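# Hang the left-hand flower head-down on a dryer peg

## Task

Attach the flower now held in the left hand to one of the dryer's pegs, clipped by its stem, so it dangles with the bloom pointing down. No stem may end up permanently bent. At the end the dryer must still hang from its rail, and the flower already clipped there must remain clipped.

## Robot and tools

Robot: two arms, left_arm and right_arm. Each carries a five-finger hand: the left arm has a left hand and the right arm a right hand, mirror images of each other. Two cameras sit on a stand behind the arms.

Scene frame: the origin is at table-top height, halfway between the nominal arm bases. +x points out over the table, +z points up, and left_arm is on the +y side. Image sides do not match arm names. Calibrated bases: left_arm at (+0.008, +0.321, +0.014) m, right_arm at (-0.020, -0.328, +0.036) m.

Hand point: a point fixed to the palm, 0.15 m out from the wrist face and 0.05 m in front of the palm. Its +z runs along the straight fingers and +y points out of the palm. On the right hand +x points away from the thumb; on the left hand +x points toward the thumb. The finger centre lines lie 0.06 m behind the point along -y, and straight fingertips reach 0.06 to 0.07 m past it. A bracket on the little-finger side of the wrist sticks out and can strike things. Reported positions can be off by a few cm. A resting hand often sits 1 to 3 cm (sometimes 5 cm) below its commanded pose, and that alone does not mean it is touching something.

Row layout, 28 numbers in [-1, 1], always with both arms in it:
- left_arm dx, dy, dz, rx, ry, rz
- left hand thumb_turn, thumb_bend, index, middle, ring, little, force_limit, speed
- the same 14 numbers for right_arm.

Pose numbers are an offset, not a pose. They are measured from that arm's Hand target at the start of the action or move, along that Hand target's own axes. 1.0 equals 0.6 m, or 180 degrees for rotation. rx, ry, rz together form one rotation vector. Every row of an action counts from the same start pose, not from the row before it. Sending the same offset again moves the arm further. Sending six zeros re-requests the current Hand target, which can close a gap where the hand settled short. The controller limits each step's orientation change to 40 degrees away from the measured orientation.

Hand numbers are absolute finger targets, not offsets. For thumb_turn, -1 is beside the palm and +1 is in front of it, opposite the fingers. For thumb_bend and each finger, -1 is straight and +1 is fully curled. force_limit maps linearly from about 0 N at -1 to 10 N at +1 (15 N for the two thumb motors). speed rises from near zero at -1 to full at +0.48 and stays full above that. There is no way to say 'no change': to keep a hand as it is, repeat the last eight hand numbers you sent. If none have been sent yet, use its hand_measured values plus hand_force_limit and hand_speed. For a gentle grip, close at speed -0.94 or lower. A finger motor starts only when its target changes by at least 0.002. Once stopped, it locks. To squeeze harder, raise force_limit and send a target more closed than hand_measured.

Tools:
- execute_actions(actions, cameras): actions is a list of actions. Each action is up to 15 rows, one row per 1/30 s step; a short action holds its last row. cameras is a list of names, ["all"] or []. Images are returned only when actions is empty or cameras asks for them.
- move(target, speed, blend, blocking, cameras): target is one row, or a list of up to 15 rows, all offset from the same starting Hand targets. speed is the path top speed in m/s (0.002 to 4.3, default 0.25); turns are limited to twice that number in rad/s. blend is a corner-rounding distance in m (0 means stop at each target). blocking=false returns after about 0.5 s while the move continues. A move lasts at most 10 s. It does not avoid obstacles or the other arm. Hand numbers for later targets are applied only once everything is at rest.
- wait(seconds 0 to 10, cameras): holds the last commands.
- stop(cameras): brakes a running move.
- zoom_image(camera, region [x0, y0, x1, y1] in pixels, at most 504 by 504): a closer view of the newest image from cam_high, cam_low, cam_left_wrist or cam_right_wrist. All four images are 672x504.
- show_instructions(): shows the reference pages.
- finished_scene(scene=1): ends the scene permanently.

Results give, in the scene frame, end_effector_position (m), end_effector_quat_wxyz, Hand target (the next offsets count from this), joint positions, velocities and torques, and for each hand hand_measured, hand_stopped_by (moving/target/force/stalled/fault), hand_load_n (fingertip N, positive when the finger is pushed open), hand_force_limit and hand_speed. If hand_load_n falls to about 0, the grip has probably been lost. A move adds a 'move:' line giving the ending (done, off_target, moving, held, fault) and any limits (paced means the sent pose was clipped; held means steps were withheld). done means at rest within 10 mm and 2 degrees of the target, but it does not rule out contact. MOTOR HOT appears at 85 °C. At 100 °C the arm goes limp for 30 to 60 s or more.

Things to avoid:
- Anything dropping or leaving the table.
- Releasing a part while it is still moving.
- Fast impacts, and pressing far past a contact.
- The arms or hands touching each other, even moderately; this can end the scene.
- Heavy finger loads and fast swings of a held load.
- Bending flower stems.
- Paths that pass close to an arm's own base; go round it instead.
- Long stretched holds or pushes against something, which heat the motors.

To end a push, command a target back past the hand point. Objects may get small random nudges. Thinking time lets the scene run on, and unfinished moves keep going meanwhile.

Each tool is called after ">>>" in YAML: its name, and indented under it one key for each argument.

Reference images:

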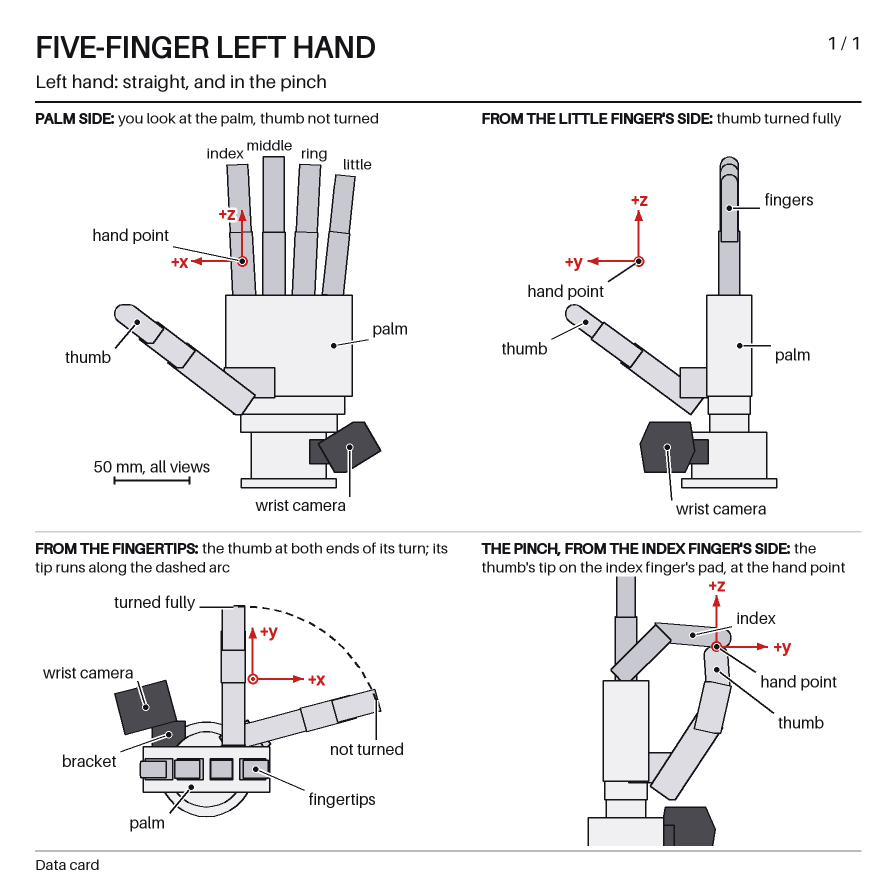

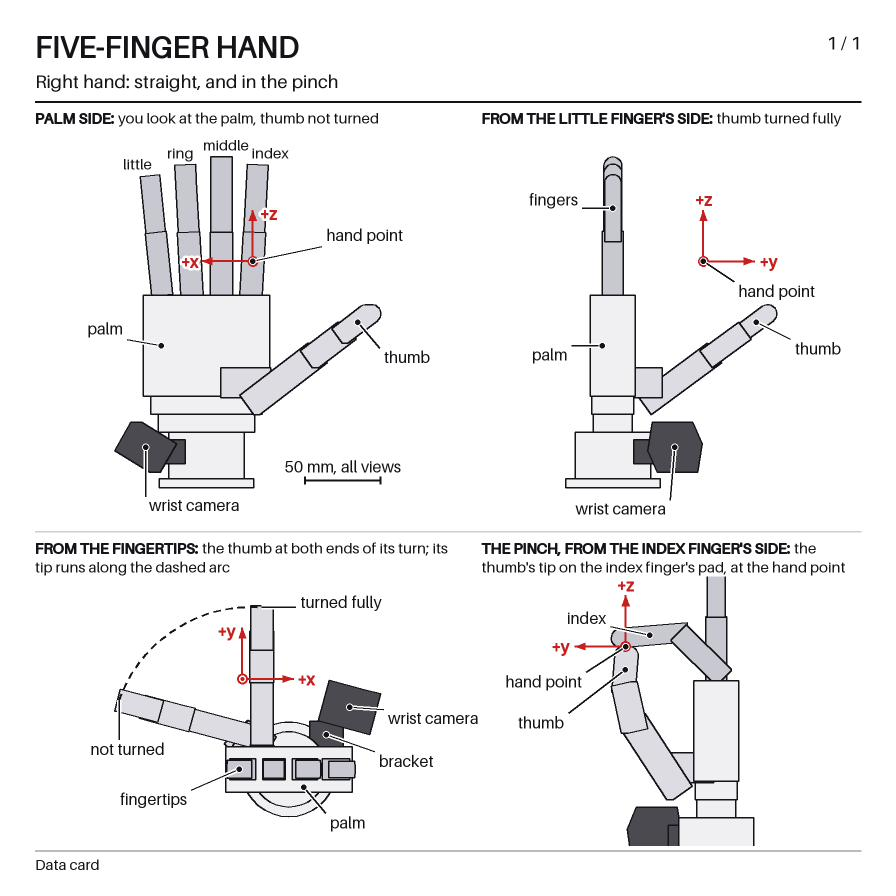

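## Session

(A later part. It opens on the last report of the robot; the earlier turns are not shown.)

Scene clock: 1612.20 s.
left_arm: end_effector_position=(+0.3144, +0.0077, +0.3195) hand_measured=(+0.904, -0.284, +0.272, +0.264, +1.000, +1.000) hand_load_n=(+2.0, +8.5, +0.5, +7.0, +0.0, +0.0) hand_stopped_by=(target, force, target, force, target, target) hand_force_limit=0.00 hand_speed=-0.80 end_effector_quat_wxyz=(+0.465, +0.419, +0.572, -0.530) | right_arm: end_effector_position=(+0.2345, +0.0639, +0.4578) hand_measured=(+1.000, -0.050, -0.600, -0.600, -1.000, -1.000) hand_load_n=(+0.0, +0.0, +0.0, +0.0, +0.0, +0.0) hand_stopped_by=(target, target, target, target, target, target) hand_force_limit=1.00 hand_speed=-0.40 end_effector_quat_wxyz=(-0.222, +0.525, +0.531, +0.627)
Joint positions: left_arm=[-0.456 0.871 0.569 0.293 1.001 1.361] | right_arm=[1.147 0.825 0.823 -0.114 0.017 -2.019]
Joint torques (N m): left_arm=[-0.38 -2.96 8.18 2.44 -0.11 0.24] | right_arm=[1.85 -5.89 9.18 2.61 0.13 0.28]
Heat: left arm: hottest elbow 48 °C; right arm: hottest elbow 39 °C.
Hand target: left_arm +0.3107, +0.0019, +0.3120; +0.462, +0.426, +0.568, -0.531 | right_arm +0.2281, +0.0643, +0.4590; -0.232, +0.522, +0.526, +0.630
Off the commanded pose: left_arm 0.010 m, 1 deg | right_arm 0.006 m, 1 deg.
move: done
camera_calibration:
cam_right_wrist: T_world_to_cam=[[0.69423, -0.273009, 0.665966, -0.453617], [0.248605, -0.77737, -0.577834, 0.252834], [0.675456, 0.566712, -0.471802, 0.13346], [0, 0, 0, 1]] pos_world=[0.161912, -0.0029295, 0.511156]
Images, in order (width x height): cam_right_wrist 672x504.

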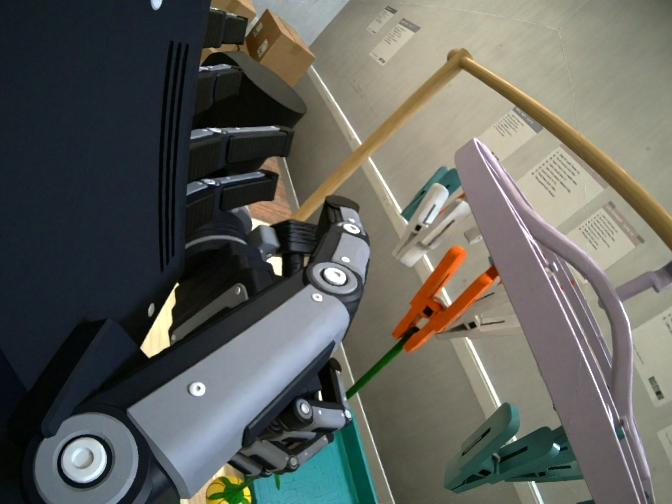

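>>> move:
  target: [0,0,0,0,0,0,0.904,-0.45,0.1,0.1,1,1,0,-0.85,0,0,0,0,0,0,1,-0.05,-0.6,-0.6,-1,-1,1,-0.4]
  speed: 0.03
  cameras: ["cam_right_wrist","cam_left_wrist"]

>>> zoom_image:
  camera: "cam_right_wrist"
  region: [340, 200, 540, 400]

Scene clock: 1614.00 s.
left_arm: end_effector_position=(+0.3141, +0.0075, +0.3196) hand_measured=(+0.904, -0.450, +0.100, +0.100, +1.000, +1.000) hand_load_n=(+0.0, +0.0, +0.0, +0.0, +0.0, +0.0) hand_stopped_by=(target, target, target, target, target, target) hand_force_limit=0.00 hand_speed=-0.85 end_effector_quat_wxyz=(+0.465, +0.419, +0.571, -0.530) | right_arm: end_effector_position=(+0.2345, +0.0639, +0.4578) hand_measured=(+1.000, -0.050, -0.600, -0.600, -1.000, -1.000) hand_load_n=(+0.0, +0.0, +0.0, +0.0, +0.0, +0.0) hand_stopped_by=(target, target, target, target, target, target) hand_force_limit=1.00 hand_speed=-0.40 end_effector_quat_wxyz=(-0.222, +0.525, +0.531, +0.627)
Joint positions: left_arm=[-0.457 0.871 0.569 0.293 1.001 1.361] | right_arm=[1.147 0.825 0.823 -0.114 0.017 -2.019]
Joint torques (N m): left_arm=[-0.32 -2.96 8.17 2.33 -0.1 0.23] | right_arm=[1.44 -5.77 9.2 2.66 0.13 0.27]
Heat: left arm: hottest elbow 48 °C; right arm: hottest elbow 39 °C.
Hand target: left_arm +0.3106, +0.0018, +0.3120; +0.462, +0.426, +0.568, -0.531 | right_arm +0.2281, +0.0643, +0.4590; -0.232, +0.522, +0.526, +0.630
Off the commanded pose: left_arm 0.010 m, 1 deg | right_arm 0.006 m, 1 deg.
move: done
camera_calibration:
cam_left_wrist: T_world_to_cam=[[-0.988725, -0.123287, -0.0849855, 0.347282], [0.0212846, 0.446076, -0.894742, 0.285202], [0.14822, -0.886463, -0.438423, 0.215163], [0, 0, 0, 1]] pos_world=[0.305405, 0.106327, 0.379028]
cam_right_wrist: T_world_to_cam=[[0.69423, -0.273009, 0.665966, -0.453617], [0.248605, -0.77737, -0.577834, 0.252834], [0.675456, 0.566712, -0.471802, 0.13346], [0, 0, 0, 1]] pos_world=[0.161912, -0.0029295, 0.511156]
Images, in order (width x height): cam_left_wrist 672x504, cam_right_wrist 672x504.

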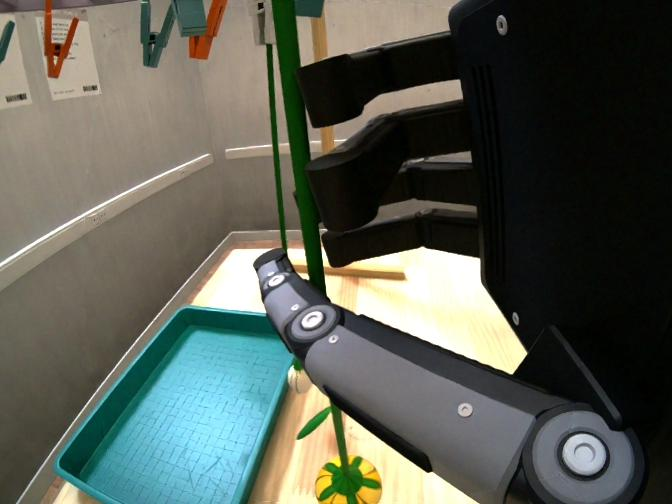

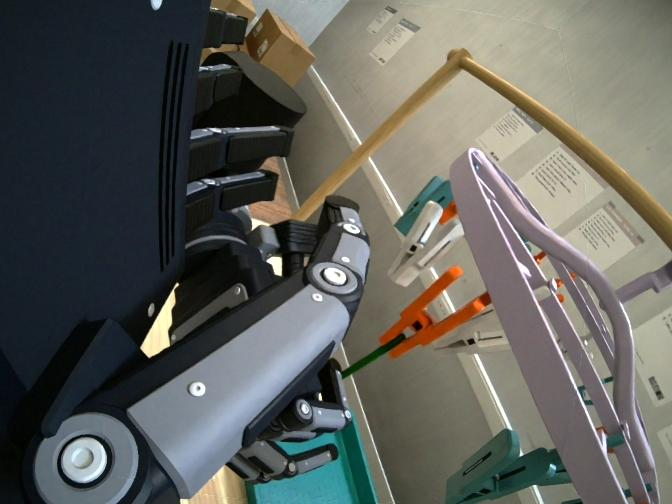

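Scaled by 2.520 from the camera's 672x504 image, which has a finer 960x720 frame.

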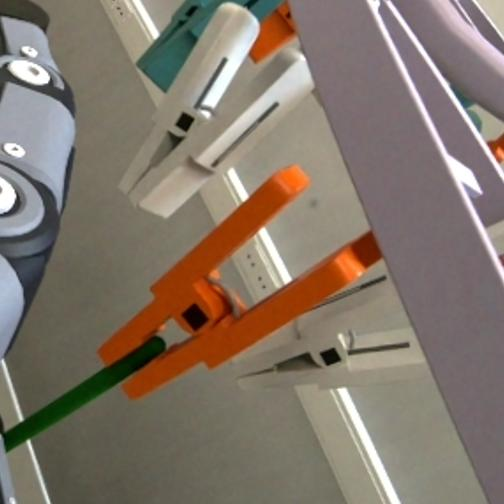

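>>> move:
  target:
    - [0,0,0,0,0,0,0.904,-0.8,-0.2,-0.2,1,1,0,-0.6,0,0,0,0,0,0,1,-0.05,-0.6,-0.6,-1,-1,1,-0.4]
    - [0,0,0,0,0,0,0.904,-1,-0.6,-0.6,1,1,0,-0.6,0,0,0,0,0,0,1,-0.05,-0.6,-0.6,-1,-1,1,-0.4]
  speed: 0.03
  cameras: ["cam_right_wrist","cam_left_wrist","cam_high"]

>>> zoom_image:
  camera: "cam_right_wrist"
  region: [340, 200, 540, 400]

Scene clock: 1616.43 s.
left_arm: end_effector_position=(+0.3142, +0.0075, +0.3196) hand_measured=(+0.904, -1.000, -0.600, -0.600, +1.000, +1.000) hand_load_n=(+0.5, +0.0, +0.0, +0.0, +0.0, +0.0) hand_stopped_by=(target, target, target, target, target, target) hand_force_limit=0.00 hand_speed=-0.60 end_effector_quat_wxyz=(+0.466, +0.419, +0.572, -0.530) | right_arm: end_effector_position=(+0.2345, +0.0639, +0.4578) hand_measured=(+1.000, -0.050, -0.600, -0.600, -1.000, -1.000) hand_load_n=(+0.0, +0.0, +0.0, +0.0, +0.0, +0.0) hand_stopped_by=(target, target, target, target, target, target) hand_force_limit=1.00 hand_speed=-0.40 end_effector_quat_wxyz=(-0.222, +0.525, +0.531, +0.627)
Joint positions: left_arm=[-0.457 0.871 0.569 0.293 1.001 1.361] | right_arm=[1.147 0.825 0.823 -0.114 0.017 -2.019]
Joint torques (N m): left_arm=[-0.32 -2.96 8.17 2.33 -0.1 0.23] | right_arm=[1.38 -5.42 9.17 2.69 0.12 0.25]
Heat: left arm: hottest elbow 47 °C; right arm: hottest elbow 39 °C.
Hand target: left_arm +0.3107, +0.0018, +0.3120; +0.462, +0.426, +0.568, -0.531 | right_arm +0.2281, +0.0643, +0.4590; -0.232, +0.522, +0.526, +0.630
Off the commanded pose: left_arm 0.010 m, 1 deg | right_arm 0.006 m, 1 deg.
move: done
camera_calibration:
cam_left_wrist: T_world_to_cam=[[-0.988681, -0.123601, -0.0850453, 0.347436], [0.0211918, 0.446115, -0.894724, 0.285173], [0.148529, -0.886399, -0.438447, 0.215145], [0, 0, 0, 1]] pos_world=[0.305505, 0.106428, 0.379029]
cam_right_wrist: T_world_to_cam=[[0.69423, -0.273009, 0.665966, -0.453617], [0.248605, -0.77737, -0.577834, 0.252834], [0.675456, 0.566712, -0.471802, 0.13346], [0, 0, 0, 1]] pos_world=[0.161912, -0.0029295, 0.511156]
Images, in order (width x height): cam_high 672x504, cam_left_wrist 672x504, cam_right_wrist 672x504.

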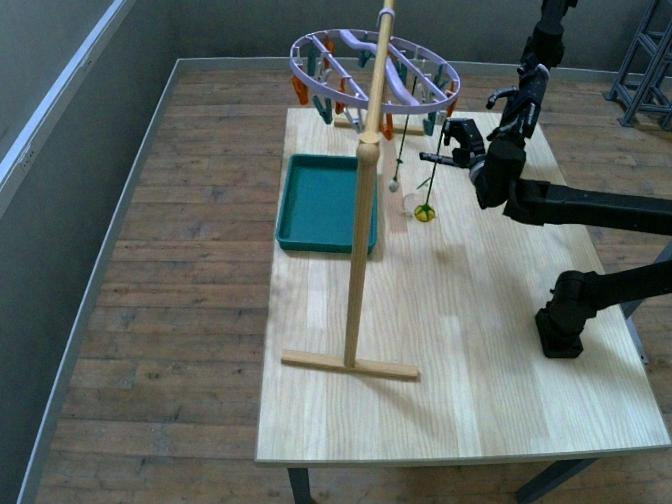

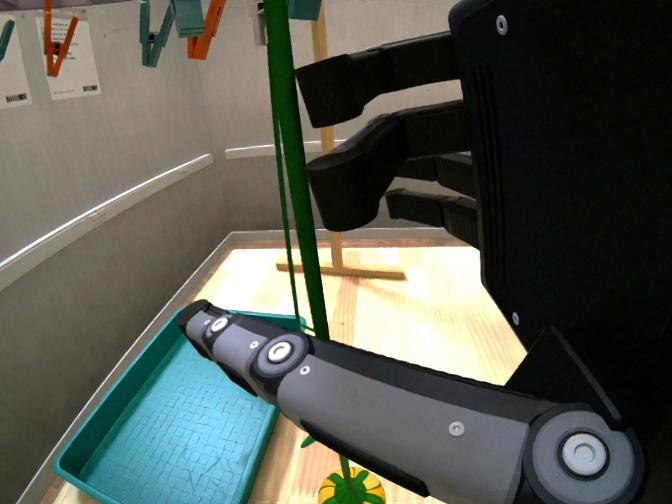

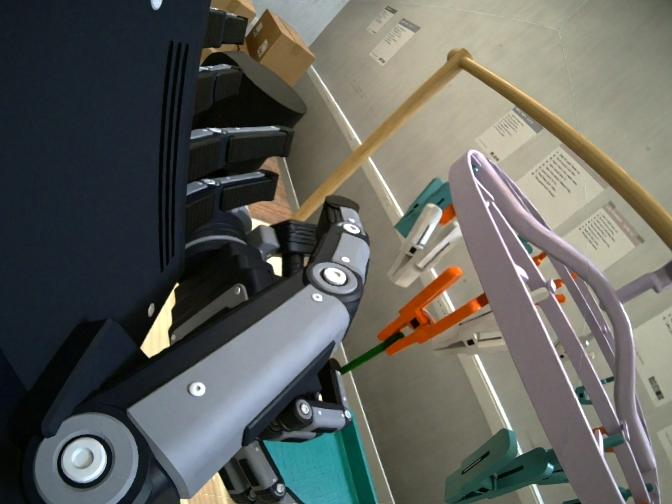

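Scaled by 2.520 from the camera's 672x504 image, which has a finer 960x720 frame.

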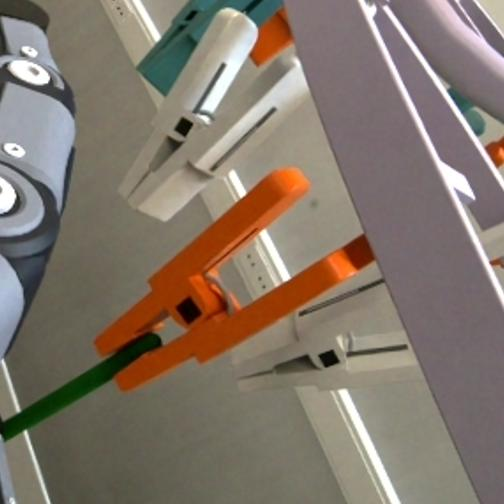

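>>> move:
  target: [0,0,0,0,0,0,0.904,-1,-0.6,-0.6,1,1,0,-0.6,0.0285,0.0047,-0.2272,0,0,0,1,-0.05,-0.6,-0.6,-1,-1,1,-0.4]
  speed: 0.15
  cameras: ["cam_left_wrist","cam_high"]

Scene clock: 1620.63 s.
left_arm: end_effector_position=(+0.3142, +0.0075, +0.3196) hand_measured=(+0.904, -1.000, -0.600, -0.600, +1.000, +1.000) hand_load_n=(+0.0, +0.0, +0.0, +0.0, +0.0, +0.0) hand_stopped_by=(target, target, target, target, target, target) hand_force_limit=0.00 hand_speed=-0.60 end_effector_quat_wxyz=(+0.466, +0.419, +0.572, -0.530) | right_arm: end_effector_position=(+0.1724, -0.0563, +0.4940) hand_measured=(+1.000, -0.050, -0.600, -0.600, -1.000, -1.000) hand_load_n=(+0.0, +0.0, +0.0, +0.0, +0.0, +0.0) hand_stopped_by=(target, target, target, target, target, target) hand_force_limit=1.00 hand_speed=-0.40 end_effector_quat_wxyz=(-0.225, +0.519, +0.524, +0.636)
Joint positions: left_arm=[-0.457 0.871 0.569 0.293 1.001 1.361] | right_arm=[1.202 0.422 0.785 -0.452 0.072 -2.014]
Joint torques (N m): left_arm=[-0.32 -3.02 8.17 2.33 -0.1 0.23] | right_arm=[1.44 -0.44 9.21 1.54 0.1 0.26]
Heat: left arm: hottest elbow 47 °C; right arm: hottest elbow 38 °C.
Hand target: left_arm +0.3107, +0.0018, +0.3120; +0.462, +0.426, +0.568, -0.531 | right_arm +0.1683, -0.0556, +0.4889; -0.232, +0.522, +0.526, +0.630
Off the commanded pose: left_arm 0.010 m, 1 deg | right_arm 0.007 m, 1 deg.
move: done
camera_calibration:
cam_left_wrist: T_world_to_cam=[[-0.988681, -0.123601, -0.0850453, 0.347436], [0.0211918, 0.446115, -0.894724, 0.285173], [0.148529, -0.886399, -0.438447, 0.215145], [0, 0, 0, 1]] pos_world=[0.305505, 0.106428, 0.379029]
Images, in order (width x height): cam_high 672x504, cam_left_wrist 672x504.

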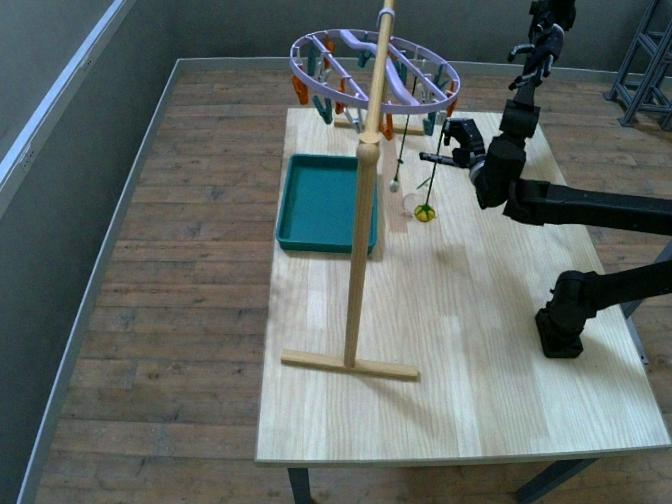

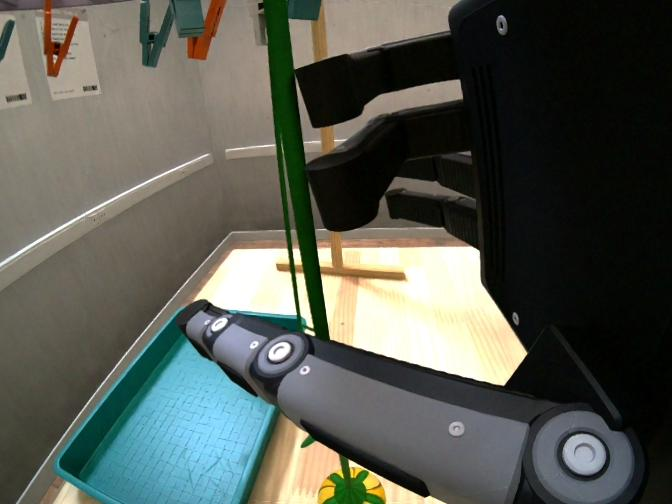

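>>> move:
  target: [0.0279,-0.1300,-0.0096,0,0,0,0.904,-1,-0.6,-0.6,1,1,0,-0.6,0,0,0,0,0,0,1,-0.05,-0.6,-0.6,-1,-1,1,-0.4]
  speed: 0.06
  cameras: ["cam_left_wrist","cam_high"]

>>> zoom_image:
  camera: "cam_high"
  region: [370, 30, 500, 240]

Scene clock: 1623.57 s.
left_arm: end_effector_position=(+0.2379, +0.0033, +0.3199) hand_measured=(+0.904, -1.000, -0.600, -0.600, +1.000, +1.000) hand_load_n=(+0.0, +0.0, +0.0, +0.0, +0.0, +0.0) hand_stopped_by=(target, target, target, target, target, target) hand_force_limit=0.00 hand_speed=-0.60 end_effector_quat_wxyz=(+0.470, +0.421, +0.567, -0.530) | right_arm: end_effector_position=(+0.1723, -0.0562, +0.4939) hand_measured=(+1.000, -0.050, -0.600, -0.600, -1.000, -1.000) hand_load_n=(+0.0, +0.0, +0.0, +0.5, +0.0, +0.0) hand_stopped_by=(target, target, target, target, target, target) hand_force_limit=1.00 hand_speed=-0.40 end_effector_quat_wxyz=(-0.226, +0.519, +0.524, +0.636)
Joint positions: left_arm=[-0.646 0.627 0.469 0.162 0.812 1.361] | right_arm=[1.202 0.422 0.785 -0.452 0.072 -2.013]
Joint torques (N m): left_arm=[-0.26 -1.73 8.44 1.32 -0.15 0.18] | right_arm=[1.61 -0.44 9.14 1.57 0.14 0.27]
Heat: left arm: hottest elbow 47 °C; right arm: hottest elbow 38 °C.
Hand target: left_arm +0.2308, +0.0018, +0.3122; +0.462, +0.426, +0.568, -0.531 | right_arm +0.1682, -0.0555, +0.4889; -0.232, +0.522, +0.526, +0.630
Off the commanded pose: left_arm 0.011 m, 1 deg | right_arm 0.006 m, 1 deg.
move: off_target (left_arm)
camera_calibration:
cam_left_wrist: T_world_to_cam=[[-0.987792, -0.123133, -0.0954191, 0.274565], [0.0318541, 0.439932, -0.897466, 0.287319], [0.152485, -0.889549, -0.430639, 0.219463], [0, 0, 0, 1]] pos_world=[0.228596, 0.10263, 0.378567]
Images, in order (width x height): cam_high 672x504, cam_left_wrist 672x504.

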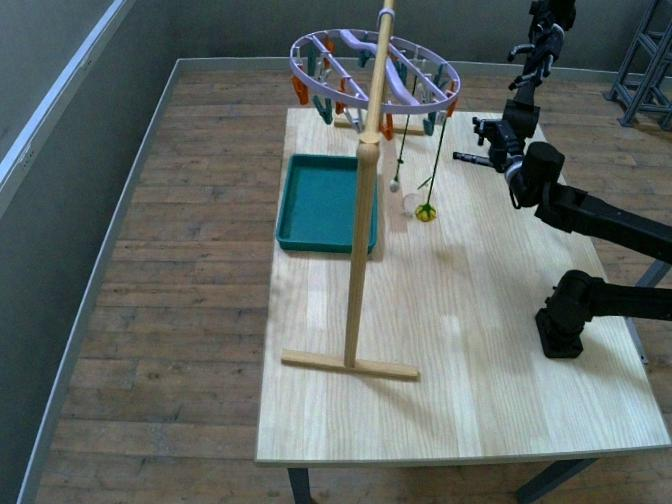

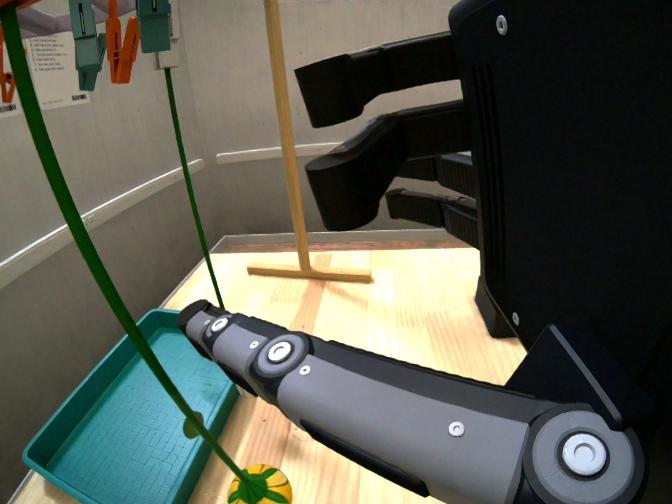

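Scaled by 2.400 from the camera's 672x504 image, which has a finer 960x720 frame.

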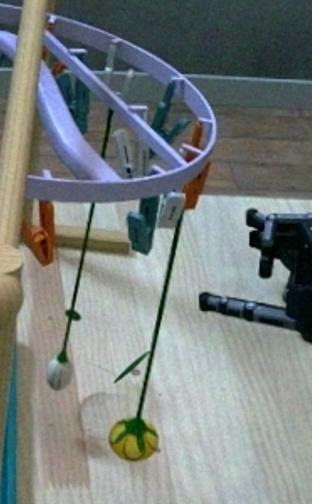

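>>> wait:
  seconds: 1
  cameras: ["cam_high","cam_low"]

>>> zoom_image:
  camera: "cam_low"
  region: [290, 90, 450, 250]

Scene clock: 1625.13 s.
left_arm: end_effector_position=(+0.2379, +0.0033, +0.3198) hand_measured=(+0.904, -1.000, -0.600, -0.600, +1.000, +1.000) hand_load_n=(+0.0, +0.0, +0.0, +0.0, +0.0, +0.0) hand_stopped_by=(target, target, target, target, target, target) hand_force_limit=0.00 hand_speed=-0.60 end_effector_quat_wxyz=(+0.470, +0.421, +0.567, -0.530) | right_arm: end_effector_position=(+0.1723, -0.0562, +0.4939) hand_measured=(+1.000, -0.050, -0.600, -0.600, -1.000, -1.000) hand_load_n=(+0.5, -0.5, +0.0, +0.0, +0.0, +0.0) hand_stopped_by=(target, target, target, target, target, target) hand_force_limit=1.00 hand_speed=-0.40 end_effector_quat_wxyz=(-0.226, +0.519, +0.524, +0.636)
Joint positions: left_arm=[-0.646 0.627 0.469 0.162 0.812 1.361] | right_arm=[1.202 0.422 0.785 -0.452 0.072 -2.013]
Joint torques (N m): left_arm=[-0.26 -1.79 8.46 1.37 -0.13 0.18] | right_arm=[1.49 -0.38 9.31 1.52 0.13 0.27]
Heat: left arm: hottest elbow 46 °C; right arm: hottest elbow 38 °C.
Hand target: left_arm +0.2308, +0.0018, +0.3122; +0.462, +0.426, +0.568, -0.531 | right_arm +0.1682, -0.0555, +0.4889; -0.232, +0.522, +0.526, +0.630
Off the commanded pose: left_arm 0.011 m, 1 deg | right_arm 0.006 m, 1 deg.
wait: 1.00 s; at rest from the start
Images, in order (width x height): cam_high 672x504, cam_low 672x504.

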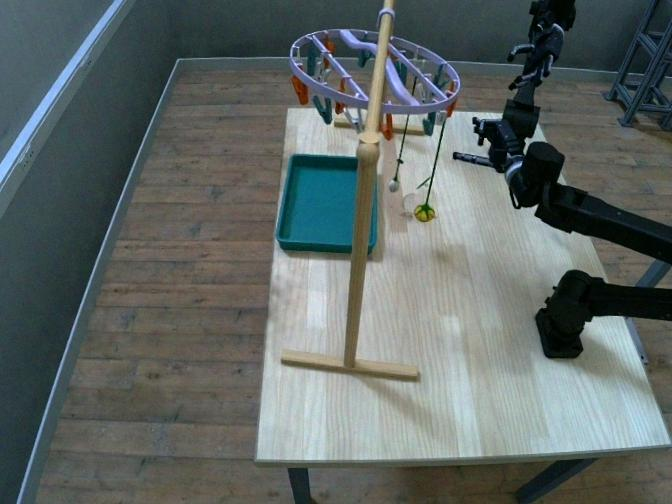

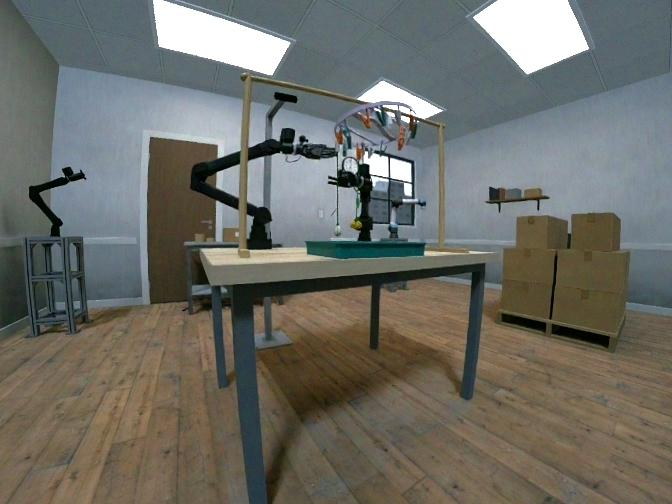

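Scaled by 3.150 from the camera's 672x504 image, which has a finer 960x720 frame.

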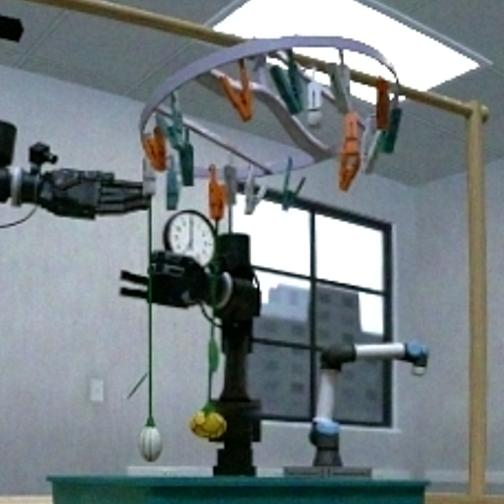

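Both flowers hang head down, the dryer is on its rail, and both hands are clear.

>>> finished_scene:

The scene is finished: the task was done.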